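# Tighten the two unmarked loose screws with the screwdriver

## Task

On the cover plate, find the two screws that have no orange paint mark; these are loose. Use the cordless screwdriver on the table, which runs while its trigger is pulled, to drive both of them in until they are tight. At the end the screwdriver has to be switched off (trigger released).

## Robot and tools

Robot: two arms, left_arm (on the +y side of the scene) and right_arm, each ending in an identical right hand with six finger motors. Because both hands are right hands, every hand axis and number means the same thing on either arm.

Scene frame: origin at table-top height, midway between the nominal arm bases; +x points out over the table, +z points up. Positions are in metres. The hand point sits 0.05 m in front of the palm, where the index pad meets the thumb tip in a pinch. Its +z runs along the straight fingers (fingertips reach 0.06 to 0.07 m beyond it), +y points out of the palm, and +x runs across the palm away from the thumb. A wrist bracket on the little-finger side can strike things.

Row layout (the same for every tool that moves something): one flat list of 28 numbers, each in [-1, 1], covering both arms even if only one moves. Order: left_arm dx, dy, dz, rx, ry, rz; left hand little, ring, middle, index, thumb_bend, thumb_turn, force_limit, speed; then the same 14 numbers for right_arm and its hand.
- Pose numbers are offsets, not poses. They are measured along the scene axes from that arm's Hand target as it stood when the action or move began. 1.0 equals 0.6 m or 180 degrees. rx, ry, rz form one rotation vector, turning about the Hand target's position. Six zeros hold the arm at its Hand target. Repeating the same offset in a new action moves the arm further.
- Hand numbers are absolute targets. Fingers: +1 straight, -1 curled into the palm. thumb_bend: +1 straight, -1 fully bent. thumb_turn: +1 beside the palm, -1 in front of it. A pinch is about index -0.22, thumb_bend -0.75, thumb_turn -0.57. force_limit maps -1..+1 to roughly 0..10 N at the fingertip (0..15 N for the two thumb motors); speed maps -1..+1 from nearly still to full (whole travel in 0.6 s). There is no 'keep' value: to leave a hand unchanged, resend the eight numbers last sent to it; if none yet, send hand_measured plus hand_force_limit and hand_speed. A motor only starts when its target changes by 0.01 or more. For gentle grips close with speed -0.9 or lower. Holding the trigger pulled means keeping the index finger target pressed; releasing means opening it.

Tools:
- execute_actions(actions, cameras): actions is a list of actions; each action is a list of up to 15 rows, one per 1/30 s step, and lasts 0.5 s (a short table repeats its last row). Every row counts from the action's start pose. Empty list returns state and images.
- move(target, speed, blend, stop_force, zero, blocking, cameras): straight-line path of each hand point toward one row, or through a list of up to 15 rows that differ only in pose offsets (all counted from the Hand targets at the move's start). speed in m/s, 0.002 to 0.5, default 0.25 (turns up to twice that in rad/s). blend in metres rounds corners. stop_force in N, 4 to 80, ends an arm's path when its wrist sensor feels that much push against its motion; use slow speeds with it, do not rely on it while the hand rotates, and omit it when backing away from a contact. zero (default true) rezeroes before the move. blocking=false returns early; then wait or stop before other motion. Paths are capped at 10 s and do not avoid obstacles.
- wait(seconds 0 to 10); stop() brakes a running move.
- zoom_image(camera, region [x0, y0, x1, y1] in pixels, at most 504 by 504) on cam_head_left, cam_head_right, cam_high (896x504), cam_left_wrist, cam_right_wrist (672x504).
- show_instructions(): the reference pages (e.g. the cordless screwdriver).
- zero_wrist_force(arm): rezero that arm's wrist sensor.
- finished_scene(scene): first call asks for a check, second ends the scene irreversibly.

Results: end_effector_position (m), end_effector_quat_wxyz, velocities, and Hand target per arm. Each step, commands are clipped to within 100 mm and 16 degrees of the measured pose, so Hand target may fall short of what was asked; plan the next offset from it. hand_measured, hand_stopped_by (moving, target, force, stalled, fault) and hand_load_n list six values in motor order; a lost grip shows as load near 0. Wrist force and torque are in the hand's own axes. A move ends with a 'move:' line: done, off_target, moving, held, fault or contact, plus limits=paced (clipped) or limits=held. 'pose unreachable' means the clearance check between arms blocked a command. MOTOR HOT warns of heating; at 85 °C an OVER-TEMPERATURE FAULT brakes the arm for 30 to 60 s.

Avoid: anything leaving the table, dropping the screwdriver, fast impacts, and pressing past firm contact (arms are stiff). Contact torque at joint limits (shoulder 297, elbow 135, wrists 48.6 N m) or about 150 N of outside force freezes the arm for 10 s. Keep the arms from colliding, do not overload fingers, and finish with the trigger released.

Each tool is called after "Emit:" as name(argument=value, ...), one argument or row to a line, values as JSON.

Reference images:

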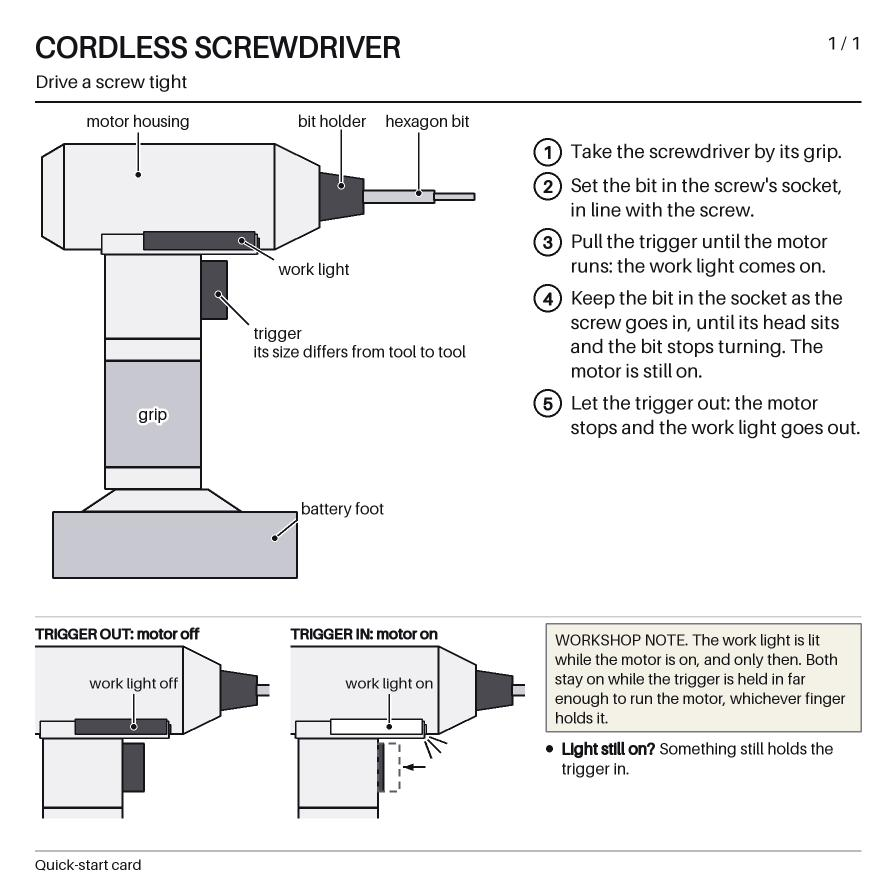

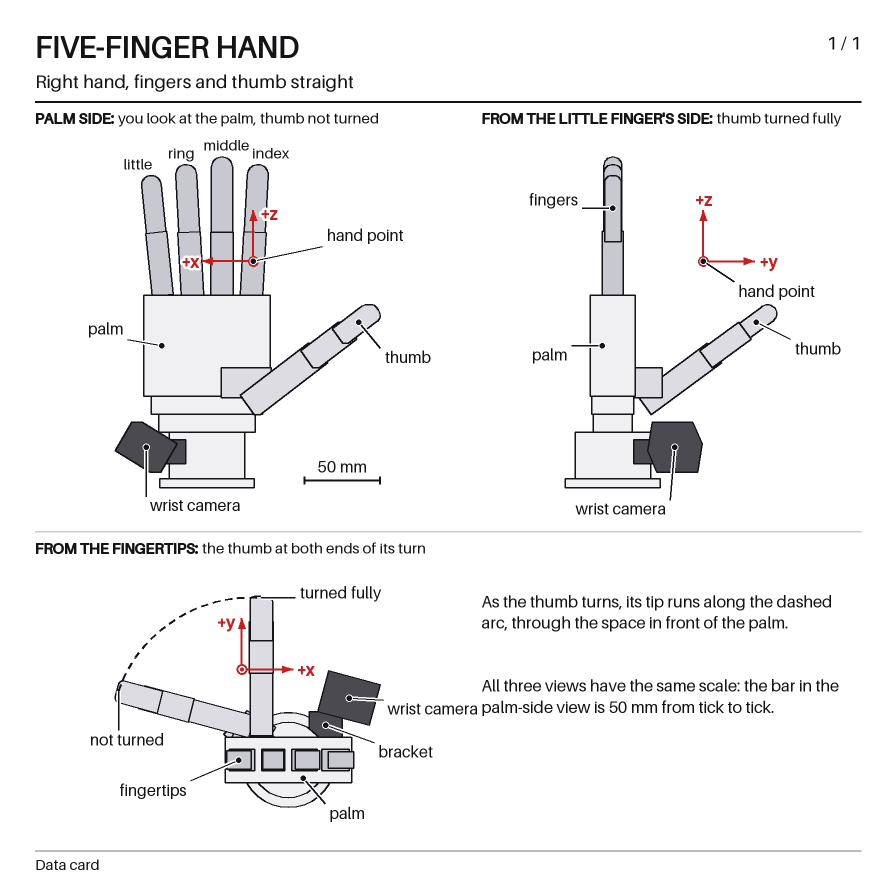

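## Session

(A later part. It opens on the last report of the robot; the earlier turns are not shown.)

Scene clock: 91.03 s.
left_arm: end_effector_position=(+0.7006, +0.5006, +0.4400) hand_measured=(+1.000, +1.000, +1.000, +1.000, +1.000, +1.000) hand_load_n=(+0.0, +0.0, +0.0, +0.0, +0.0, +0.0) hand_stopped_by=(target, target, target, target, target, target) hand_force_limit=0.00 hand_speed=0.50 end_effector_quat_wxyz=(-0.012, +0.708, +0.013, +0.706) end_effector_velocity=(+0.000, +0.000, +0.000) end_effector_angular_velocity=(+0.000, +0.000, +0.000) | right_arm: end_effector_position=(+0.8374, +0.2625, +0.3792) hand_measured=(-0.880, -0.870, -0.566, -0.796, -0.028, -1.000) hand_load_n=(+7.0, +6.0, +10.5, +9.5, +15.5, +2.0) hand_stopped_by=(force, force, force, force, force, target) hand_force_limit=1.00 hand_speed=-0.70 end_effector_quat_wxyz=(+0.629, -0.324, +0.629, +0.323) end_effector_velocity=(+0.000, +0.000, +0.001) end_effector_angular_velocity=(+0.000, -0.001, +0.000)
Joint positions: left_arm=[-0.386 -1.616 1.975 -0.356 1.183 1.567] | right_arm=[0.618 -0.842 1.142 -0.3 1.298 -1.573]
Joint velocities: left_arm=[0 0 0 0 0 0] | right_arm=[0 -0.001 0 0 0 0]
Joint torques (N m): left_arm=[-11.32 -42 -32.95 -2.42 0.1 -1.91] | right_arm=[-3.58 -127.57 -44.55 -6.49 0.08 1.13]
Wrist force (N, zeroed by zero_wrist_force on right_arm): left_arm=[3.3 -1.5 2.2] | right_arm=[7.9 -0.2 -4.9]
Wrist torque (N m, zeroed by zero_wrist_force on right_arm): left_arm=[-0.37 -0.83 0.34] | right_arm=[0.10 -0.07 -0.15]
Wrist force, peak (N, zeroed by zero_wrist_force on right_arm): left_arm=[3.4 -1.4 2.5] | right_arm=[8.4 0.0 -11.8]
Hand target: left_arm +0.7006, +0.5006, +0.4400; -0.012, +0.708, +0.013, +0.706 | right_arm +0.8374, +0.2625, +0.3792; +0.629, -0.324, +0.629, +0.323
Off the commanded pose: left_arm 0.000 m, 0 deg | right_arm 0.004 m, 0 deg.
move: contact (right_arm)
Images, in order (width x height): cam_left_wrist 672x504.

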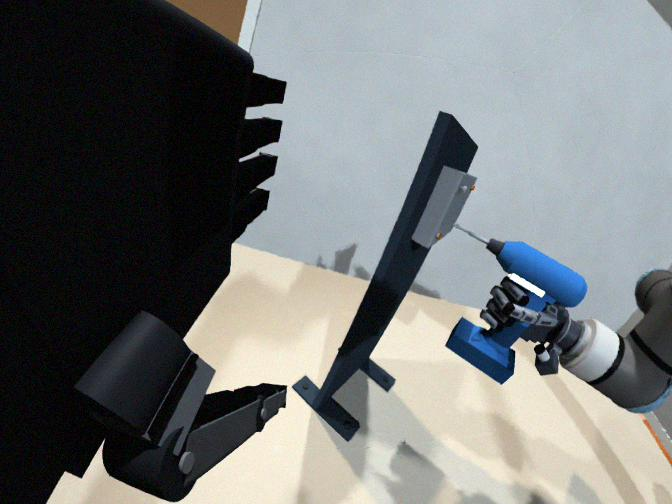

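Emit:
wait(
  seconds=0.7,
  cameras=[],
)

Emit:
move(
  target=[
    [0,0,0,0,0,0,1,1,1,1,1,1,0,0.5,0.0029,0.004,0,0,0,0,-1,-1,-1,-1,-0.98,-1,1,-0.7],
  ],
  speed=0.003,
  stop_force=8,
  cameras=["cam_left_wrist"],
)

Scene clock: 91.87 s.
left_arm: end_effector_position=(+0.7006, +0.5006, +0.4400) hand_measured=(+1.000, +1.000, +1.000, +1.000, +1.000, +1.000) hand_load_n=(+0.0, +0.0, +0.0, +0.0, +0.0, +0.0) hand_stopped_by=(target, target, target, target, target, target) hand_force_limit=0.00 hand_speed=0.50 end_effector_quat_wxyz=(-0.012, +0.708, +0.013, +0.706) end_effector_velocity=(+0.000, +0.001, +0.000) end_effector_angular_velocity=(+0.001, +0.000, +0.001) | right_arm: end_effector_position=(+0.8374, +0.2625, +0.3792) hand_measured=(-0.880, -0.870, -0.566, -0.796, -0.028, -1.000) hand_load_n=(+7.0, +6.0, +10.5, +10.0, +15.5, +2.0) hand_stopped_by=(force, force, force, force, force, target) hand_force_limit=1.00 hand_speed=-0.70 end_effector_quat_wxyz=(+0.629, -0.324, +0.629, +0.323) end_effector_velocity=(+0.000, +0.000, -0.001) end_effector_angular_velocity=(-0.001, +0.001, +0.000)
Joint positions: left_arm=[-0.386 -1.616 1.975 -0.356 1.183 1.567] | right_arm=[0.618 -0.842 1.142 -0.3 1.298 -1.573]
Joint velocities: left_arm=[0.001 0 0 0 -0.001 0.001] | right_arm=[0 0.001 0 0 0 0]
Joint torques (N m): left_arm=[-10.7 -44.31 -33.01 -2.61 0.32 -2.04] | right_arm=[-4.26 -128.19 -46.18 -5.81 -0.1 1.31]
Wrist force (N, zeroed by zero_wrist_force on right_arm): left_arm=[3.3 -1.6 2.3] | right_arm=[8.2 0.0 -4.1]
Wrist torque (N m, zeroed by zero_wrist_force on right_arm): left_arm=[-0.40 -0.82 0.33] | right_arm=[0.11 -0.08 -0.13]
Wrist force, peak (N, zeroed by zero_wrist_force on right_arm): left_arm=[3.4 -1.5 2.3] | right_arm=[8.7 -0.5 -4.8]
Hand target: left_arm +0.7006, +0.5006, +0.4400; -0.012, +0.708, +0.013, +0.706 | right_arm +0.8374, +0.2625, +0.3792; +0.629, -0.324, +0.629, +0.323
Off the commanded pose: left_arm 0.000 m, 0 deg | right_arm 0.004 m, 0 deg.
wait: 0.70 s; at rest by 0.03 s
No camera images: "cameras" was empty.

Scene clock: 92.73 s.
left_arm: end_effector_position=(+0.7006, +0.5006, +0.4400) hand_measured=(+1.000, +1.000, +1.000, +1.000, +1.000, +1.000) hand_load_n=(+0.0, +0.0, +0.0, +0.0, +0.0, +0.0) hand_stopped_by=(target, target, target, target, target, target) hand_force_limit=0.00 hand_speed=0.50 end_effector_quat_wxyz=(-0.012, +0.708, +0.013, +0.706) end_effector_velocity=(+0.000, -0.001, +0.000) end_effector_angular_velocity=(+0.000, +0.000, -0.001) | right_arm: end_effector_position=(+0.8375, +0.2625, +0.3793) hand_measured=(-0.880, -0.870, -0.566, -0.796, -0.028, -1.000) hand_load_n=(+7.5, +6.0, +10.5, +9.5, +15.5, +1.5) hand_stopped_by=(force, force, force, force, force, target) hand_force_limit=1.00 hand_speed=-0.70 end_effector_quat_wxyz=(+0.629, -0.324, +0.629, +0.323) end_effector_velocity=(+0.000, +0.000, +0.000) end_effector_angular_velocity=(+0.000, -0.001, +0.000)
Joint positions: left_arm=[-0.386 -1.616 1.975 -0.356 1.183 1.567] | right_arm=[0.618 -0.841 1.141 -0.299 1.298 -1.573]
Joint velocities: left_arm=[-0.001 0 0 0 0 0] | right_arm=[0 0 0 -0.001 0 0]
Joint torques (N m): left_arm=[-14.04 -41.74 -33.32 -2.72 0.41 -2.21] | right_arm=[0.37 -126.94 -45.06 -6.6 1.16 1.09]
Wrist force (N, zeroed by zero_wrist_force on right_arm): left_arm=[3.2 -1.5 2.1] | right_arm=[8.3 0.0 -7.3]
Wrist torque (N m, zeroed by zero_wrist_force on right_arm): left_arm=[-0.38 -0.80 0.33] | right_arm=[0.17 -0.21 -0.13]
Wrist force, peak (N, zeroed by zero_wrist_force on right_arm): left_arm=[3.3 -1.1 2.7] | right_arm=[8.5 -0.1 -14.4]
Hand target: left_arm +0.7006, +0.5006, +0.4400; -0.012, +0.708, +0.013, +0.706 | right_arm +0.8375, +0.2625, +0.3793; +0.629, -0.324, +0.629, +0.323
Off the commanded pose: left_arm 0.000 m, 0 deg | right_arm 0.003 m, 0 deg.
move: contact (right_arm)
Images, in order (width x height): cam_left_wrist 672x504.

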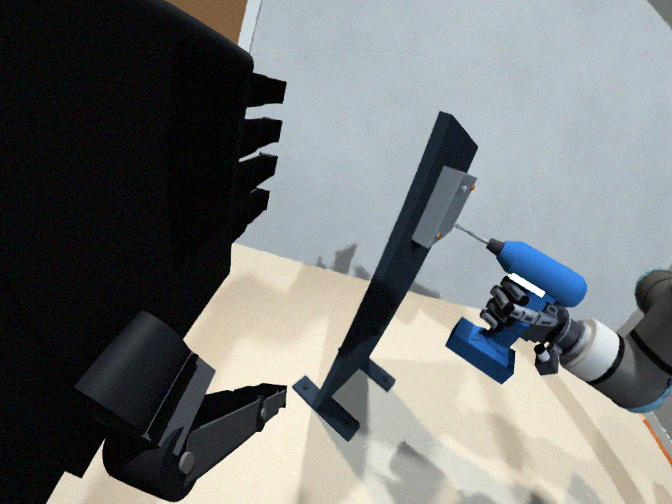

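Emit:
move(
  target=[
    [0,0,0,0,0,0,1,1,1,1,1,1,0,0.5,-0.0058,-0.0081,0,0,0,0,-1,-1,-1,-0.5,-0.98,-1,1,-0.7],
    [0,0,0,0,0,0,1,1,1,1,1,1,0,0.5,-0.0058,-0.0081,0.015,0,0,0,-1,-1,-1,-0.5,-0.98,-1,1,-0.7],
    [0,0,0,0,0,0,1,1,1,1,1,1,0,0.5,0.0041,0.0057,0.015,0,0,0,-1,-1,-1,-0.5,-0.98,-1,1,-0.7],
  ],
  speed=0.01,
  cameras=[],
)

Emit:
move(
  target=[
    [0,0,0,0,0,0,1,1,1,1,1,1,0,0.5,0,0,-0.014,0,0,0,-1,-1,-1,-0.5,-0.98,-1,1,-0.7],
  ],
  speed=0.003,
  stop_force=4,
  cameras=["cam_left_wrist"],
)

Emit:
zoom_image(
  camera="cam_left_wrist",
  region=[430, 190, 490, 250],
)

Scene clock: 95.77 s.
left_arm: end_effector_position=(+0.7006, +0.5006, +0.4400) hand_measured=(+1.000, +1.000, +1.000, +1.000, +1.000, +1.000) hand_load_n=(+0.0, +0.0, +0.0, +0.0, +0.0, +0.0) hand_stopped_by=(target, target, target, target, target, target) hand_force_limit=0.00 hand_speed=0.50 end_effector_quat_wxyz=(-0.012, +0.708, +0.013, +0.706) end_effector_velocity=(+0.000, +0.000, +0.000) end_effector_angular_velocity=(+0.000, +0.000, -0.001) | right_arm: end_effector_position=(+0.8400, +0.2660, +0.3883) hand_measured=(-0.880, -0.870, -0.566, -0.500, -0.028, -1.000) hand_load_n=(+6.0, +5.0, +10.5, +0.0, +15.5, +2.5) hand_stopped_by=(force, force, force, target, force, target) hand_force_limit=1.00 hand_speed=-0.70 end_effector_quat_wxyz=(+0.629, -0.324, +0.629, +0.323) end_effector_velocity=(+0.000, +0.000, -0.001) end_effector_angular_velocity=(-0.001, +0.001, +0.000)
Joint positions: left_arm=[-0.386 -1.616 1.975 -0.356 1.183 1.567] | right_arm=[0.619 -0.839 1.12 -0.281 1.299 -1.573]
Joint velocities: left_arm=[0 0 0 0 0 0] | right_arm=[0 0 0.001 0 0 0]
Joint torques (N m): left_arm=[-9.9 -40.67 -33.37 -2.48 -0.03 -1.89] | right_arm=[10.31 -129.76 -42.93 -4.68 1.83 0.93]
Wrist force (N, zeroed by zero_wrist_force on right_arm): left_arm=[3.4 -1.5 2.0] | right_arm=[8.6 -0.7 0.1]
Wrist torque (N m, zeroed by zero_wrist_force on right_arm): left_arm=[-0.37 -0.83 0.34] | right_arm=[0.00 0.10 -0.10]
Wrist force, peak (N, zeroed by zero_wrist_force on right_arm): left_arm=[3.4 -1.6 2.5] | right_arm=[8.5 -0.3 -7.7]
Hand target: left_arm +0.7006, +0.5006, +0.4400; -0.012, +0.708, +0.013, +0.706 | right_arm +0.8400, +0.2660, +0.3883; +0.629, -0.324, +0.629, +0.323
Off the commanded pose: left_arm 0.000 m, 0 deg | right_arm 0.000 m, 0 deg.
move: done
No camera images: "cameras" was empty.

Scene clock: 97.80 s.
left_arm: end_effector_position=(+0.7006, +0.5006, +0.4400) hand_measured=(+1.000, +1.000, +1.000, +1.000, +1.000, +1.000) hand_load_n=(+0.0, +0.0, +0.0, +0.0, +0.0, +0.0) hand_stopped_by=(target, target, target, target, target, target) hand_force_limit=0.00 hand_speed=0.50 end_effector_quat_wxyz=(-0.012, +0.708, +0.013, +0.706) end_effector_velocity=(+0.000, +0.000, -0.001) end_effector_angular_velocity=(+0.002, +0.001, -0.001) | right_arm: end_effector_position=(+0.8400, +0.2660, +0.3840) hand_measured=(-0.880, -0.870, -0.566, -0.500, -0.028, -1.000) hand_load_n=(+6.5, +5.5, +10.5, +0.0, +15.5, +2.0) hand_stopped_by=(force, force, force, target, force, target) hand_force_limit=1.00 hand_speed=-0.70 end_effector_quat_wxyz=(+0.629, -0.324, +0.628, +0.323) end_effector_velocity=(+0.000, +0.000, +0.000) end_effector_angular_velocity=(+0.000, +0.000, +0.000)
Joint positions: left_arm=[-0.386 -1.616 1.975 -0.356 1.183 1.567] | right_arm=[0.619 -0.837 1.124 -0.287 1.299 -1.573]
Joint velocities: left_arm=[0 0.001 0 0 0 0.001] | right_arm=[0 0 0 0 0 0]
Joint torques (N m): left_arm=[-11.09 -41.76 -32.94 -2.43 -0.22 -1.76] | right_arm=[-5.29 -119.17 -51.09 -0.32 -0.04 -0.45]
Wrist force (N, zeroed by zero_wrist_force on right_arm): left_arm=[3.2 -1.2 2.2] | right_arm=[3.7 -2.0 0.0]
Wrist torque (N m, zeroed by zero_wrist_force on right_arm): left_arm=[-0.32 -0.80 0.34] | right_arm=[0.14 -0.37 -0.19]
Wrist force, peak (N, zeroed by zero_wrist_force on right_arm): left_arm=[3.4 -1.6 2.5] | right_arm=[9.2 -0.4 0.3]
Hand target: left_arm +0.7006, +0.5006, +0.4400; -0.012, +0.708, +0.013, +0.706 | right_arm +0.8400, +0.2660, +0.3841; +0.629, -0.324, +0.628, +0.323
Off the commanded pose: left_arm 0.000 m, 0 deg | right_arm 0.004 m, 0 deg.
move: contact (right_arm)
Images, in order (width x height): cam_left_wrist 672x504.

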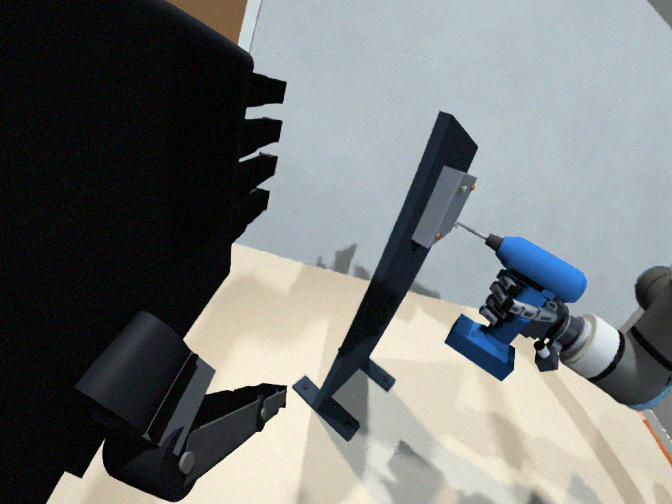

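Scaled by 8.400 from the camera's 672x504 image, which has a finer 960x720 frame.

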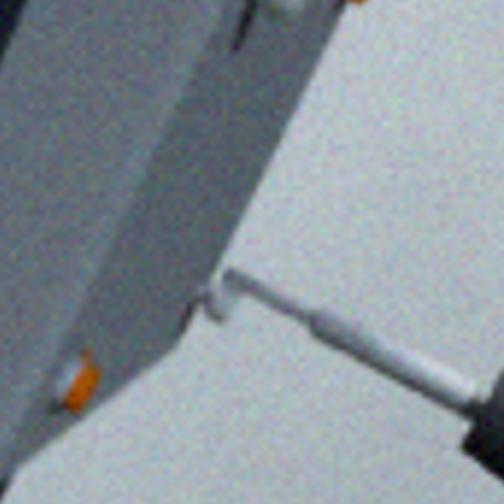

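Emit:
move(
  target=[
    [0,0,0,0,0,0,1,1,1,1,1,1,0,0.5,0,0,0.0017,0,0,0,-1,-1,-1,-0.5,-0.98,-1,1,-0.7],
    [0,0,0,0,0,0,1,1,1,1,1,1,0,0.5,-0.0076,-0.0109,0.0017,0,0,0,-1,-1,-1,-0.5,-0.98,-1,1,-0.7],
    [0,0,0,0,0,0,1,1,1,1,1,1,0,0.5,-0.0076,-0.0109,-0.0072,0,0,0,-1,-1,-1,-0.5,-0.98,-1,1,-0.7],
  ],
  speed=0.01,
  cameras=[],
)

Emit:
move(
  target=[
    [0,0,0,0,0,0,1,1,1,1,1,1,0,0.5,0.0,0.0,0,0,0,0,-1,-1,-1,-1,-0.98,-1,1,-0.7],
  ],
  speed=0.01,
  cameras=[],
)

Emit:
move(
  target=[
    [0,0,0,0,0,0,1,1,1,1,1,1,0,0.5,0.0078,0.0108,0,0,0,0,-1,-1,-1,-1,-0.98,-1,1,-0.7],
  ],
  speed=0.003,
  stop_force=6,
  cameras=[],
)

Emit:
wait(
  seconds=0.5,
  cameras=["cam_left_wrist"],
)

Emit:
zoom_image(
  camera="cam_left_wrist",
  region=[430, 190, 490, 250],
)

Scene clock: 100.03 s.
left_arm: end_effector_position=(+0.7006, +0.5006, +0.4400) hand_measured=(+1.000, +1.000, +1.000, +1.000, +1.000, +1.000) hand_load_n=(-0.5, +0.0, +0.0, +0.0, +0.0, +0.0) hand_stopped_by=(target, target, target, target, target, target) hand_force_limit=0.00 hand_speed=0.50 end_effector_quat_wxyz=(-0.012, +0.708, +0.013, +0.706) end_effector_velocity=(+0.000, +0.000, +0.000) end_effector_angular_velocity=(+0.001, +0.000, +0.000) | right_arm: end_effector_position=(+0.8354, +0.2594, +0.3797) hand_measured=(-0.880, -0.870, -0.566, -0.500, -0.028, -1.000) hand_load_n=(+6.0, +5.5, +10.5, +0.0, +15.5, +2.0) hand_stopped_by=(force, force, force, target, force, target) hand_force_limit=1.00 hand_speed=-0.70 end_effector_quat_wxyz=(+0.629, -0.324, +0.628, +0.323) end_effector_velocity=(+0.000, +0.000, +0.001) end_effector_angular_velocity=(+0.001, -0.002, +0.000)
Joint positions: left_arm=[-0.386 -1.616 1.975 -0.356 1.183 1.567] | right_arm=[0.617 -0.848 1.152 -0.304 1.297 -1.573]
Joint velocities: left_arm=[0 0 0 -0.001 0 0.001] | right_arm=[0 -0.001 0 -0.001 0 0]
Joint torques (N m): left_arm=[-8.83 -41.42 -34.58 -2.55 0.35 -1.82] | right_arm=[-3.59 -117.02 -48.77 -4.66 0.68 -0.34]
Wrist force (N, zeroed by zero_wrist_force on right_arm): left_arm=[3.3 -1.1 2.2] | right_arm=[8.7 -0.6 0.2]
Wrist torque (N m, zeroed by zero_wrist_force on right_arm): left_arm=[-0.31 -0.81 0.34] | right_arm=[0.01 0.09 -0.10]
Wrist force, peak (N, zeroed by zero_wrist_force on right_arm): left_arm=[3.6 -1.4 2.2] | right_arm=[9.7 -0.4 0.1]
Hand target: left_arm +0.7006, +0.5006, +0.4400; -0.012, +0.708, +0.013, +0.706 | right_arm +0.8354, +0.2594, +0.3798; +0.629, -0.324, +0.628, +0.323
Off the commanded pose: left_arm 0.000 m, 0 deg | right_arm 0.000 m, 0 deg.
move: done
No camera images: "cameras" was empty.

Scene clock: 100.93 s.
left_arm: end_effector_position=(+0.7006, +0.5006, +0.4400) hand_measured=(+1.000, +1.000, +1.000, +1.000, +1.000, +1.000) hand_load_n=(+0.0, +0.0, +0.0, +0.0, +0.0, +0.0) hand_stopped_by=(target, target, target, target, target, target) hand_force_limit=0.00 hand_speed=0.50 end_effector_quat_wxyz=(-0.012, +0.708, +0.013, +0.706) end_effector_velocity=(+0.000, +0.000, +0.000) end_effector_angular_velocity=(+0.000, +0.000, +0.000) | right_arm: end_effector_position=(+0.8354, +0.2594, +0.3798) hand_measured=(-0.880, -0.870, -0.566, -0.812, -0.028, -1.000) hand_load_n=(+6.5, +6.0, +11.0, +10.5, +15.5, +2.5) hand_stopped_by=(force, force, force, force, force, target) hand_force_limit=1.00 hand_speed=-0.70 end_effector_quat_wxyz=(+0.629, -0.324, +0.628, +0.323) end_effector_velocity=(+0.000, +0.000, +0.002) end_effector_angular_velocity=(+0.001, -0.001, -0.001)
Joint positions: left_arm=[-0.386 -1.616 1.975 -0.356 1.183 1.567] | right_arm=[0.617 -0.848 1.152 -0.304 1.297 -1.573]
Joint velocities: left_arm=[-0.001 0 0 0 -0.001 0] | right_arm=[0 -0.001 0 0 0.001 0]
Joint torques (N m): left_arm=[-12.74 -42.79 -33.75 -2.84 -0.29 -1.76] | right_arm=[9.46 -127.5 -54.17 -2.55 0.97 0.25]
Wrist force (N, zeroed by zero_wrist_force on right_arm): left_arm=[2.8 -1.5 2.0] | right_arm=[8.8 -0.7 0.0]
Wrist torque (N m, zeroed by zero_wrist_force on right_arm): left_arm=[-0.37 -0.74 0.30] | right_arm=[-0.01 0.07 -0.09]
Wrist force, peak (N, zeroed by zero_wrist_force on right_arm): left_arm=[3.2 -1.7 2.5] | right_arm=[9.4 -1.1 0.0]
Hand target: left_arm +0.7006, +0.5006, +0.4400; -0.012, +0.708, +0.013, +0.706 | right_arm +0.8354, +0.2594, +0.3798; +0.629, -0.324, +0.628, +0.323
Off the commanded pose: left_arm 0.000 m, 0 deg | right_arm 0.000 m, 0 deg.
move: done
No camera images: "cameras" was empty.

Scene clock: 103.17 s.
left_arm: end_effector_position=(+0.7006, +0.5006, +0.4400) hand_measured=(+1.000, +1.000, +1.000, +1.000, +1.000, +1.000) hand_load_n=(+0.0, +0.0, +0.0, +0.0, +0.0, +0.0) hand_stopped_by=(target, target, target, target, target, target) hand_force_limit=0.00 hand_speed=0.50 end_effector_quat_wxyz=(-0.012, +0.708, +0.013, +0.706) end_effector_velocity=(+0.000, -0.001, +0.000) end_effector_angular_velocity=(+0.001, +0.000, -0.001) | right_arm: end_effector_position=(+0.8375, +0.2624, +0.3798) hand_measured=(-0.880, -0.870, -0.566, -0.812, -0.028, -1.000) hand_load_n=(+6.5, +5.5, +10.5, +10.5, +15.5, +2.5) hand_stopped_by=(force, force, force, force, force, target) hand_force_limit=1.00 hand_speed=-0.70 end_effector_quat_wxyz=(+0.629, -0.324, +0.628, +0.323) end_effector_velocity=(+0.000, +0.000, +0.001) end_effector_angular_velocity=(+0.001, +0.000, +0.000)
Joint positions: left_arm=[-0.386 -1.616 1.975 -0.356 1.183 1.567] | right_arm=[0.618 -0.842 1.141 -0.299 1.298 -1.573]
Joint velocities: left_arm=[-0.001 0 0 0 0 0.001] | right_arm=[0 -0.001 0 0 0 0]
Joint torques (N m): left_arm=[-13.85 -38.63 -33.32 -2.16 -0.34 -1.88] | right_arm=[-0.91 -128.88 -45.93 -6.5 0.83 0.76]
Wrist force (N, zeroed by zero_wrist_force on right_arm): left_arm=[3.2 -1.2 2.1] | right_arm=[8.8 0.2 -6.8]
Wrist torque (N m, zeroed by zero_wrist_force on right_arm): left_arm=[-0.31 -0.81 0.33] | right_arm=[0.13 -0.16 -0.12]
Wrist force, peak (N, zeroed by zero_wrist_force on right_arm): left_arm=[3.1 -1.6 2.7] | right_arm=[8.8 0.2 -12.5]
Hand target: left_arm +0.7006, +0.5006, +0.4400; -0.012, +0.708, +0.013, +0.706 | right_arm +0.8375, +0.2624, +0.3798; +0.629, -0.324, +0.628, +0.323
Off the commanded pose: left_arm 0.000 m, 0 deg | right_arm 0.004 m, 0 deg.
move: contact (right_arm)
No camera images: "cameras" was empty.

Scene clock: 103.67 s.
left_arm: end_effector_position=(+0.7006, +0.5006, +0.4400) hand_measured=(+1.000, +1.000, +1.000, +1.000, +1.000, +1.000) hand_load_n=(+0.0, +0.0, +0.0, +0.0, +0.0, +0.0) hand_stopped_by=(target, target, target, target, target, target) hand_force_limit=0.00 hand_speed=0.50 end_effector_quat_wxyz=(-0.012, +0.708, +0.013, +0.706) end_effector_velocity=(+0.000, +0.000, +0.000) end_effector_angular_velocity=(+0.001, -0.001, +0.000) | right_arm: end_effector_position=(+0.8375, +0.2624, +0.3798) hand_measured=(-0.880, -0.870, -0.566, -0.812, -0.028, -1.000) hand_load_n=(+6.5, +5.5, +10.5, +11.0, +15.5, +2.0) hand_stopped_by=(force, force, force, force, force, target) hand_force_limit=1.00 hand_speed=-0.70 end_effector_quat_wxyz=(+0.629, -0.324, +0.628, +0.323) end_effector_velocity=(+0.000, +0.000, -0.001) end_effector_angular_velocity=(-0.001, +0.001, +0.000)
Joint positions: left_arm=[-0.386 -1.616 1.975 -0.356 1.183 1.567] | right_arm=[0.618 -0.842 1.141 -0.299 1.298 -1.573]
Joint velocities: left_arm=[0 0 0 -0.001 0 0.001] | right_arm=[0 0.001 0 0.001 0 0]
Joint torques (N m): left_arm=[-10.21 -38.38 -33.64 -2.19 -0.34 -1.84] | right_arm=[-9.43 -127.73 -46.76 -6.07 0.7 0.66]
Wrist force (N, zeroed by zero_wrist_force on right_arm): left_arm=[3.2 -1.1 2.1] | right_arm=[8.6 0.4 -6.6]
Wrist torque (N m, zeroed by zero_wrist_force on right_arm): left_arm=[-0.30 -0.80 0.34] | right_arm=[0.15 -0.12 -0.13]
Wrist force, peak (N, zeroed by zero_wrist_force on right_arm): left_arm=[3.5 -1.4 2.3] | right_arm=[8.9 0.1 -6.5]
Hand target: left_arm +0.7006, +0.5006, +0.4400; -0.012, +0.708, +0.013, +0.706 | right_arm +0.8375, +0.2624, +0.3798; +0.629, -0.324, +0.628, +0.323
Off the commanded pose: left_arm 0.000 m, 0 deg | right_arm 0.004 m, 0 deg.
wait: 0.50 s; at rest by 0.17 s
Images, in order (width x height): cam_left_wrist 672x504.

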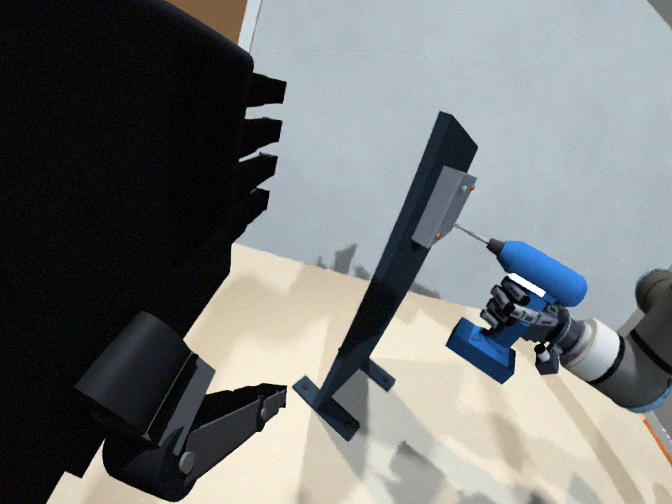

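Scaled by 8.400 from the camera's 672x504 image, which has a finer 960x720 frame.

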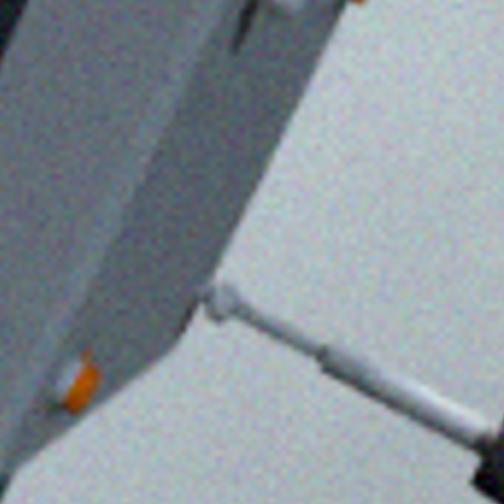

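Emit:
move(
  target=[0,0,0,0,0,0,1,1,1,1,1,1,0,0.5,-0.00388,-0.00542,0,0,0,0,-1,-1,-1,-1,-0.98,-1,1,-0.7],
  speed=0.01,
  cameras=["cam_left_wrist"],
)

Scene clock: 105.03 s.
left_arm: end_effector_position=(+0.7006, +0.5006, +0.4400) hand_measured=(+1.000, +1.000, +1.000, +1.000, +1.000, +1.000) hand_load_n=(+0.0, +0.0, +0.0, +0.0, +0.0, +0.0) hand_stopped_by=(target, target, target, target, target, target) hand_force_limit=0.00 hand_speed=0.50 end_effector_quat_wxyz=(-0.012, +0.708, +0.013, +0.706) end_effector_velocity=(+0.000, +0.000, +0.000) end_effector_angular_velocity=(+0.002, +0.000, +0.000) | right_arm: end_effector_position=(+0.8351, +0.2590, +0.3798) hand_measured=(-0.880, -0.870, -0.566, -0.812, -0.028, -1.000) hand_load_n=(+6.5, +6.0, +11.0, +11.0, +15.5, +2.5) hand_stopped_by=(force, force, force, force, force, target) hand_force_limit=1.00 hand_speed=-0.70 end_effector_quat_wxyz=(+0.629, -0.324, +0.628, +0.323) end_effector_velocity=(+0.001, +0.000, -0.001) end_effector_angular_velocity=(+0.000, +0.000, -0.001)
Joint positions: left_arm=[-0.386 -1.616 1.975 -0.356 1.183 1.567] | right_arm=[0.617 -0.849 1.154 -0.304 1.297 -1.573]
Joint velocities: left_arm=[0 0 0 0 -0.001 0.002] | right_arm=[0 0.001 -0.001 0 0 0]
Joint torques (N m): left_arm=[-10.15 -40.41 -34.27 -2.68 0.31 -1.85] | right_arm=[-11.2 -114.53 -53.64 -5.28 -1.28 0.63]
Wrist force (N, zeroed by zero_wrist_force on right_arm): left_arm=[3.1 -1.6 2.0] | right_arm=[8.8 -0.8 -0.3]
Wrist torque (N m, zeroed by zero_wrist_force on right_arm): left_arm=[-0.37 -0.79 0.32] | right_arm=[0.01 0.09 -0.10]
Wrist force, peak (N, zeroed by zero_wrist_force on right_arm): left_arm=[3.6 -1.3 2.6] | right_arm=[9.2 0.4 -6.2]
Hand target: left_arm +0.7006, +0.5006, +0.4400; -0.012, +0.708, +0.013, +0.706 | right_arm +0.8352, +0.2591, +0.3798; +0.629, -0.324, +0.628, +0.323
Off the commanded pose: left_arm 0.000 m, 0 deg | right_arm 0.000 m, 0 deg.
move: done
Images, in order (width x height): cam_left_wrist 672x504.

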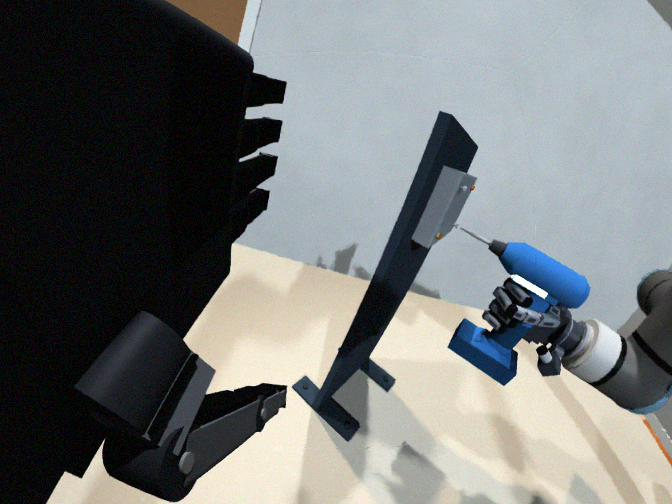

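Emit:
move(
  target=[
    [0,0,0,0,0,0,1,1,1,1,1,1,0,0.5,-0.0022,0.0016,0,0,0,0,-1,-1,-1,-1,-0.98,-1,1,-0.7],
    [0,0,0,0,0,0,1,1,1,1,1,1,0,0.5,0.0056,0.0125,0,0,0,0,-1,-1,-1,-1,-0.98,-1,1,-0.7],
  ],
  speed=0.005,
  stop_force=5,
  cameras=[],
)

Emit:
zoom_image(
  camera="cam_left_wrist",
  region=[430, 190, 490, 250],
)

Scene clock: 108.10 s.
left_arm: end_effector_position=(+0.7006, +0.5006, +0.4400) hand_measured=(+1.000, +1.000, +1.000, +1.000, +1.000, +1.000) hand_load_n=(-0.5, +0.0, +0.0, +0.0, +0.0, +0.0) hand_stopped_by=(target, target, target, target, target, target) hand_force_limit=0.00 hand_speed=0.50 end_effector_quat_wxyz=(-0.012, +0.708, +0.013, +0.706) end_effector_velocity=(+0.000, -0.001, +0.000) end_effector_angular_velocity=(+0.000, +0.000, -0.001) | right_arm: end_effector_position=(+0.8381, +0.2661, +0.3798) hand_measured=(-0.880, -0.870, -0.566, -0.812, -0.028, -1.000) hand_load_n=(+6.5, +5.5, +11.0, +10.5, +15.5, +2.5) hand_stopped_by=(force, force, force, force, force, target) hand_force_limit=1.00 hand_speed=-0.70 end_effector_quat_wxyz=(+0.629, -0.324, +0.628, +0.323) end_effector_velocity=(+0.000, +0.000, +0.000) end_effector_angular_velocity=(+0.001, +0.000, +0.000)
Joint positions: left_arm=[-0.386 -1.616 1.975 -0.356 1.183 1.567] | right_arm=[0.62 -0.836 1.132 -0.295 1.3 -1.573]
Joint velocities: left_arm=[-0.001 0 0 -0.001 0 0.001] | right_arm=[0 0 0 -0.001 0 0]
Joint torques (N m): left_arm=[-13.05 -40.97 -34.89 -2.32 0 -1.64] | right_arm=[-6.54 -130.01 -43.91 -6.23 0.33 0.54]
Wrist force (N, zeroed by zero_wrist_force on right_arm): left_arm=[3.2 -1.3 2.1] | right_arm=[8.9 -0.1 -0.7]
Wrist torque (N m, zeroed by zero_wrist_force on right_arm): left_arm=[-0.33 -0.80 0.33] | right_arm=[-0.02 -0.01 -0.10]
Wrist force, peak (N, zeroed by zero_wrist_force on right_arm): left_arm=[3.5 -1.6 2.3] | right_arm=[9.6 0.3 -8.9]
Hand target: left_arm +0.7006, +0.5006, +0.4400; -0.012, +0.708, +0.013, +0.706 | right_arm +0.8382, +0.2661, +0.3798; +0.629, -0.324, +0.628, +0.323
Off the commanded pose: left_arm 0.000 m, 0 deg | right_arm 0.001 m, 0 deg.
move: contact (right_arm); path passed 1 of 2 targets
No camera images: "cameras" was empty.

Scaled by 8.400 from the camera's 672x504 image, which has a finer 960x720 frame.

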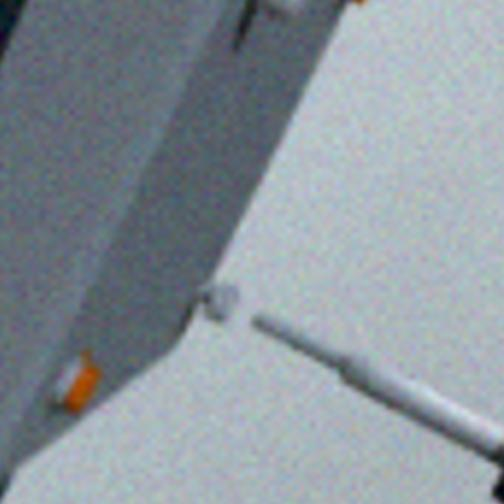

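Emit:
move(
  target=[0,0,0,0,0,0,1,1,1,1,1,1,0,0.5,0.00388,0.00542,0,0,0,0,-1,-1,-1,-1,-0.98,-1,1,-0.7],
  speed=0.003,
  stop_force=8,
  cameras=["cam_left_wrist"],
)

Emit:
zoom_image(
  camera="cam_left_wrist",
  region=[430, 190, 490, 250],
)

Scene clock: 109.20 s.
left_arm: end_effector_position=(+0.7006, +0.5006, +0.4400) hand_measured=(+1.000, +1.000, +1.000, +1.000, +1.000, +1.000) hand_load_n=(+0.0, +0.0, +0.0, +0.0, +0.0, +0.0) hand_stopped_by=(target, target, target, target, target, target) hand_force_limit=0.00 hand_speed=0.50 end_effector_quat_wxyz=(-0.012, +0.708, +0.013, +0.706) end_effector_velocity=(+0.000, +0.000, +0.000) end_effector_angular_velocity=(+0.001, +0.000, +0.000) | right_arm: end_effector_position=(+0.8384, +0.2664, +0.3798) hand_measured=(-0.880, -0.870, -0.566, -0.812, -0.028, -1.000) hand_load_n=(+6.0, +5.0, +10.5, +10.5, +15.5, +2.0) hand_stopped_by=(force, force, force, force, force, target) hand_force_limit=1.00 hand_speed=-0.70 end_effector_quat_wxyz=(+0.629, -0.324, +0.628, +0.323) end_effector_velocity=(+0.000, +0.000, +0.000) end_effector_angular_velocity=(+0.000, +0.000, +0.000)
Joint positions: left_arm=[-0.386 -1.616 1.975 -0.356 1.183 1.567] | right_arm=[0.62 -0.836 1.13 -0.294 1.3 -1.573]
Joint velocities: left_arm=[0 0 0 0 0 0.001] | right_arm=[0 0 0 0 0 0]
Joint torques (N m): left_arm=[-9.3 -43.41 -34.25 -1.98 0.24 -2.04] | right_arm=[-0.4 -130.03 -47.27 -6.77 0.32 0.46]
Wrist force (N, zeroed by zero_wrist_force on right_arm): left_arm=[3.0 -1.4 1.9] | right_arm=[10.6 1.7 -5.3]
Wrist torque (N m, zeroed by zero_wrist_force on right_arm): left_arm=[-0.35 -0.76 0.31] | right_arm=[0.03 0.03 -0.10]
Wrist force, peak (N, zeroed by zero_wrist_force on right_arm): left_arm=[3.5 -1.5 2.7] | right_arm=[11.5 0.6 -11.9]
Hand target: left_arm +0.7006, +0.5006, +0.4400; -0.012, +0.708, +0.013, +0.706 | right_arm +0.8384, +0.2664, +0.3798; +0.629, -0.324, +0.628, +0.323
Off the commanded pose: left_arm 0.000 m, 0 deg | right_arm 0.004 m, 0 deg.
move: contact (right_arm)
Images, in order (width x height): cam_left_wrist 672x504.

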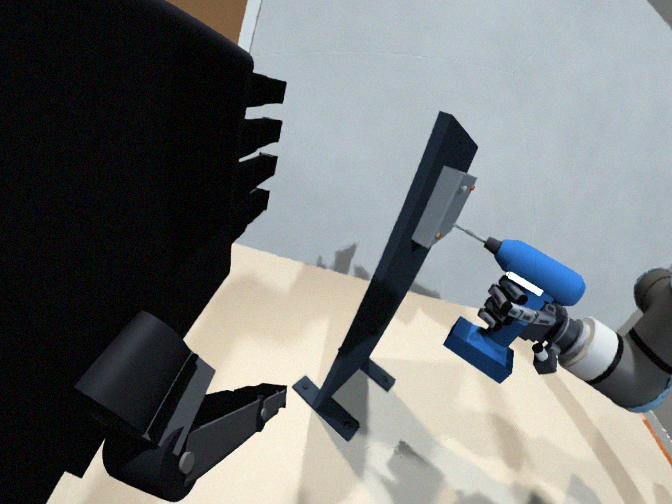

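Scaled by 8.400 from the camera's 672x504 image, which has a finer 960x720 frame.

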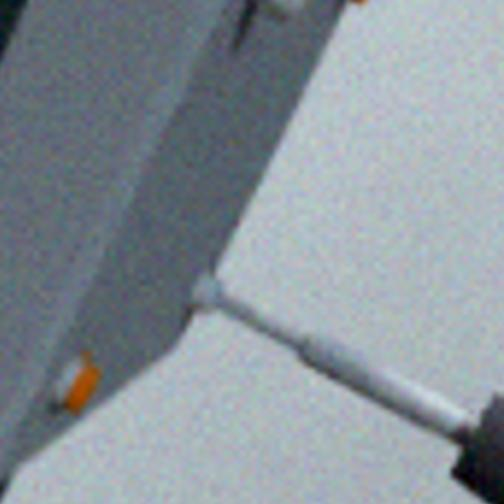

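Emit:
move(
  target=[0,0,0,0,0,0,1,1,1,1,1,1,0,0.5,0.00388,0.00542,0,0,0,0,-1,-1,-1,-1,-0.98,-1,1,-0.7],
  speed=0.003,
  stop_force=10,
  cameras=["cam_left_wrist"],
)

Emit:
zoom_image(
  camera="cam_left_wrist",
  region=[430, 190, 490, 250],
)

Scene clock: 110.27 s.
left_arm: end_effector_position=(+0.7006, +0.5006, +0.4400) hand_measured=(+1.000, +1.000, +1.000, +1.000, +1.000, +1.000) hand_load_n=(-0.5, +0.0, +0.0, +0.0, +0.0, +0.0) hand_stopped_by=(target, target, target, target, target, target) hand_force_limit=0.00 hand_speed=0.50 end_effector_quat_wxyz=(-0.012, +0.708, +0.013, +0.706) end_effector_velocity=(+0.000, +0.000, +0.000) end_effector_angular_velocity=(+0.000, +0.000, -0.001) | right_arm: end_effector_position=(+0.8385, +0.2665, +0.3799) hand_measured=(-0.880, -0.870, -0.566, -0.812, -0.026, -1.000) hand_load_n=(+6.0, +5.0, +10.5, +10.5, +15.5, +2.0) hand_stopped_by=(force, force, force, force, force, target) hand_force_limit=1.00 hand_speed=-0.70 end_effector_quat_wxyz=(+0.629, -0.324, +0.628, +0.323) end_effector_velocity=(+0.000, +0.000, +0.002) end_effector_angular_velocity=(+0.001, -0.001, +0.000)
Joint positions: left_arm=[-0.386 -1.616 1.975 -0.356 1.183 1.567] | right_arm=[0.62 -0.835 1.13 -0.294 1.3 -1.573]
Joint velocities: left_arm=[0 0 0 0 0 0] | right_arm=[0 -0.001 0 0 0 0]
Joint torques (N m): left_arm=[-8.65 -42.65 -34.22 -1.53 -0.09 -1.64] | right_arm=[1.73 -127.61 -51.86 -7.19 1.93 0.5]
Wrist force (N, zeroed by zero_wrist_force on right_arm): left_arm=[3.3 -1.0 2.5] | right_arm=[10.7 1.7 -7.6]
Wrist torque (N m, zeroed by zero_wrist_force on right_arm): left_arm=[-0.32 -0.82 0.35] | right_arm=[-0.05 -0.01 -0.14]
Wrist force, peak (N, zeroed by zero_wrist_force on right_arm): left_arm=[3.3 -1.6 2.4] | right_arm=[12.4 1.2 -15.6]
Hand target: left_arm +0.7006, +0.5006, +0.4400; -0.012, +0.708, +0.013, +0.706 | right_arm +0.8385, +0.2665, +0.3799; +0.629, -0.324, +0.628, +0.323
Off the commanded pose: left_arm 0.000 m, 0 deg | right_arm 0.004 m, 0 deg.
move: contact (right_arm)
Images, in order (width x height): cam_left_wrist 672x504.

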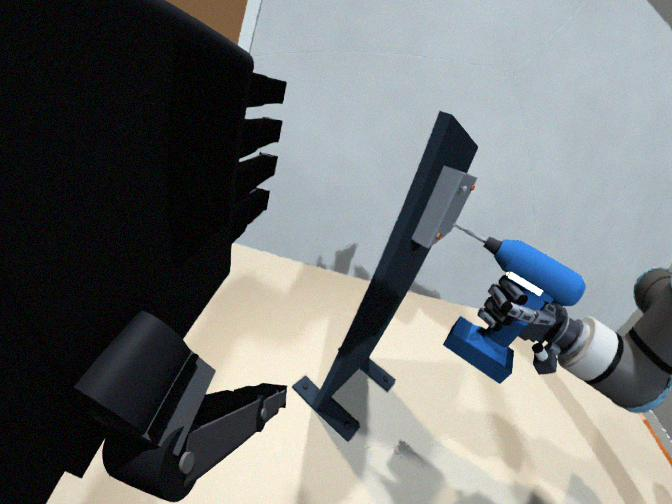

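Scaled by 8.400 from the camera's 672x504 image, which has a finer 960x720 frame.

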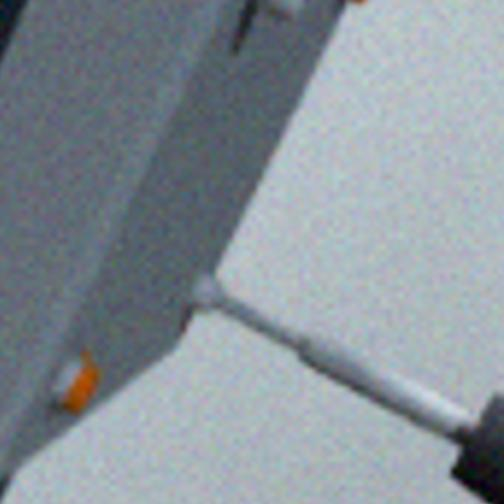

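Emit:
wait(
  seconds=1,
  cameras=["cam_left_wrist","cam_right_wrist"],
)

Emit:
zoom_image(
  camera="cam_left_wrist",
  region=[440, 200, 475, 235],
)

Scene clock: 111.43 s.
left_arm: end_effector_position=(+0.7006, +0.5006, +0.4400) hand_measured=(+1.000, +1.000, +1.000, +1.000, +1.000, +1.000) hand_load_n=(+0.0, +0.0, +0.0, -0.5, +0.0, +0.0) hand_stopped_by=(target, target, target, target, target, target) hand_force_limit=0.00 hand_speed=0.50 end_effector_quat_wxyz=(-0.012, +0.708, +0.013, +0.706) end_effector_velocity=(+0.000, +0.000, +0.000) end_effector_angular_velocity=(+0.001, +0.000, +0.001) | right_arm: end_effector_position=(+0.8385, +0.2665, +0.3799) hand_measured=(-0.880, -0.870, -0.566, -0.812, -0.026, -1.000) hand_load_n=(+5.5, +5.0, +10.5, +10.5, +15.5, +2.0) hand_stopped_by=(force, force, force, force, force, target) hand_force_limit=1.00 hand_speed=-0.70 end_effector_quat_wxyz=(+0.629, -0.324, +0.628, +0.323) end_effector_velocity=(+0.000, +0.000, +0.000) end_effector_angular_velocity=(+0.000, +0.001, +0.000)
Joint positions: left_arm=[-0.386 -1.616 1.975 -0.356 1.183 1.567] | right_arm=[0.62 -0.835 1.13 -0.294 1.3 -1.573]
Joint velocities: left_arm=[0 0 0 0 0 0.001] | right_arm=[0 0 0 0.001 0 0]
Joint torques (N m): left_arm=[-11.03 -40.92 -33.88 -1.48 0 -1.93] | right_arm=[-3.32 -124.99 -58.89 -6.54 2.18 0.52]
Wrist force (N, zeroed by zero_wrist_force on right_arm): left_arm=[3.2 -1.3 2.1] | right_arm=[11.8 1.8 -10.8]
Wrist torque (N m, zeroed by zero_wrist_force on right_arm): left_arm=[-0.34 -0.80 0.33] | right_arm=[0.11 0.02 -0.10]
Wrist force, peak (N, zeroed by zero_wrist_force on right_arm): left_arm=[3.4 -1.2 2.6] | right_arm=[12.4 1.6 -13.0]
Hand target: left_arm +0.7006, +0.5006, +0.4400; -0.012, +0.708, +0.013, +0.706 | right_arm +0.8385, +0.2665, +0.3799; +0.629, -0.324, +0.628, +0.323
Off the commanded pose: left_arm 0.000 m, 0 deg | right_arm 0.004 m, 0 deg.
wait: 1.00 s; at rest from the start
Images, in order (width x height): cam_left_wrist 672x504, cam_right_wrist 672x504.

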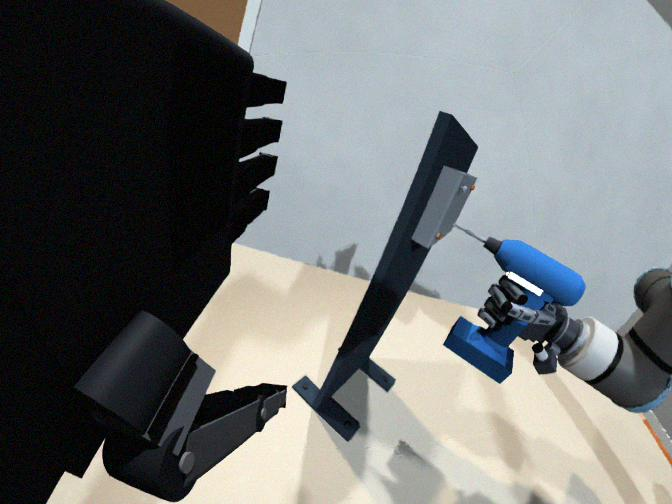

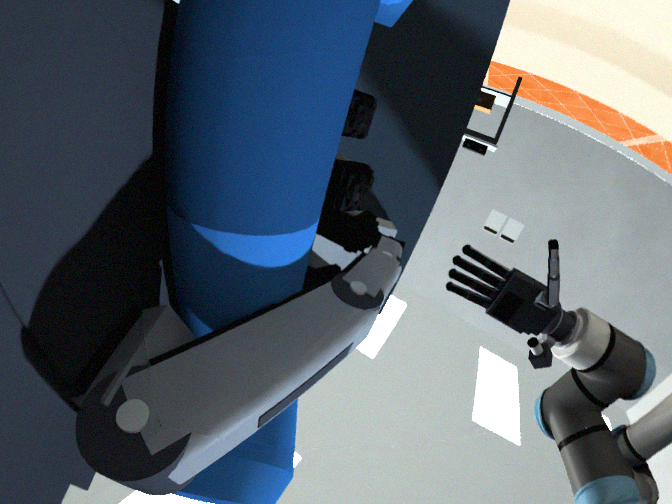

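Scaled by 14.400 from the camera's 672x504 image, which has a finer 960x720 frame.

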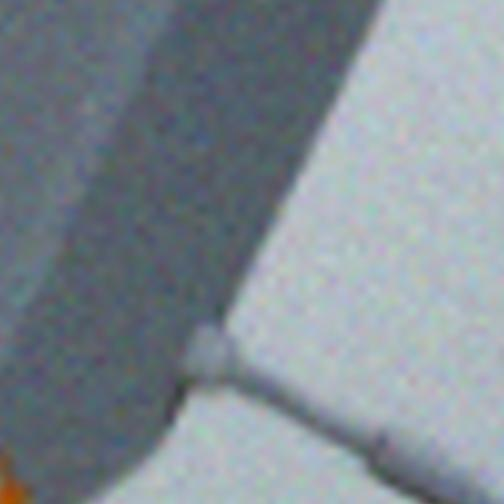

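Emit:
move(
  target=[0,0,0,0,0,0,1,1,1,1,1,1,0,0.5,0.00485,0.00678,0,0,0,0,-1,-1,-1,-1,-0.98,-1,1,-0.7],
  speed=0.003,
  stop_force=15,
  cameras=["cam_left_wrist"],
)

Emit:
zoom_image(
  camera="cam_left_wrist",
  region=[440, 200, 475, 235],
)

Scene clock: 112.90 s.
left_arm: end_effector_position=(+0.7006, +0.5006, +0.4400) hand_measured=(+1.000, +1.000, +1.000, +1.000, +1.000, +1.000) hand_load_n=(+0.0, +0.0, +0.0, +0.0, +0.0, +0.0) hand_stopped_by=(target, target, target, target, target, target) hand_force_limit=0.00 hand_speed=0.50 end_effector_quat_wxyz=(-0.012, +0.708, +0.013, +0.706) end_effector_velocity=(+0.000, +0.000, +0.000) end_effector_angular_velocity=(+0.001, +0.000, -0.001) | right_arm: end_effector_position=(+0.8390, +0.2670, +0.3799) hand_measured=(-0.880, -0.870, -0.566, -0.812, -0.026, -1.000) hand_load_n=(+6.0, +4.5, +10.0, +10.5, +16.0, +1.5) hand_stopped_by=(force, force, force, force, force, target) hand_force_limit=1.00 hand_speed=-0.70 end_effector_quat_wxyz=(+0.629, -0.324, +0.628, +0.323) end_effector_velocity=(+0.000, +0.000, +0.002) end_effector_angular_velocity=(+0.002, -0.002, +0.000)
Joint positions: left_arm=[-0.386 -1.616 1.975 -0.356 1.183 1.567] | right_arm=[0.62 -0.834 1.128 -0.293 1.301 -1.573]
Joint velocities: left_arm=[0 0 0 0 0.001 0.001] | right_arm=[0 -0.002 0 -0.001 0 0]
Joint torques (N m): left_arm=[-9.82 -43.11 -33.94 -2.03 -0.06 -1.72] | right_arm=[-11.82 -133.35 -53.47 -9.22 1.46 0.58]
Wrist force (N, zeroed by zero_wrist_force on right_arm): left_arm=[3.2 -1.2 2.2] | right_arm=[14.7 1.7 -21.6]
Wrist torque (N m, zeroed by zero_wrist_force on right_arm): left_arm=[-0.34 -0.81 0.33] | right_arm=[0.43 -0.12 -0.92]
Wrist force, peak (N, zeroed by zero_wrist_force on right_arm): left_arm=[3.5 -1.3 2.4] | right_arm=[15.2 2.0 -29.4]
Hand target: left_arm +0.7006, +0.5006, +0.4400; -0.012, +0.708, +0.013, +0.706 | right_arm +0.8390, +0.2669, +0.3799; +0.629, -0.324, +0.628, +0.323
Off the commanded pose: left_arm 0.000 m, 0 deg | right_arm 0.004 m, 0 deg.
move: contact (right_arm)
Images, in order (width x height): cam_left_wrist 672x504.

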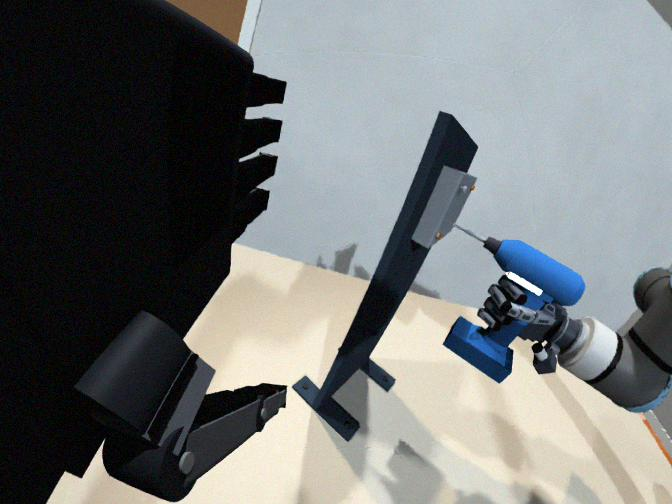

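Scaled by 14.400 from the camera's 672x504 image, which has a finer 960x720 frame.

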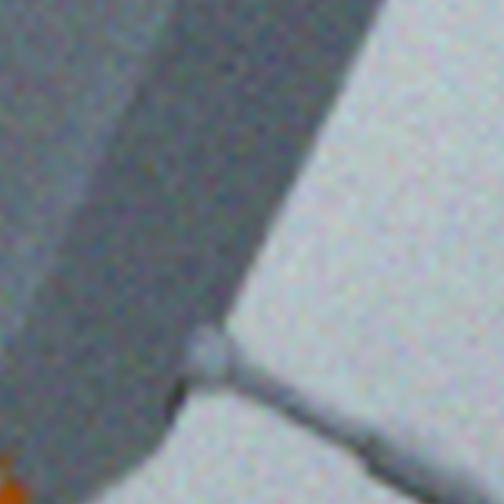

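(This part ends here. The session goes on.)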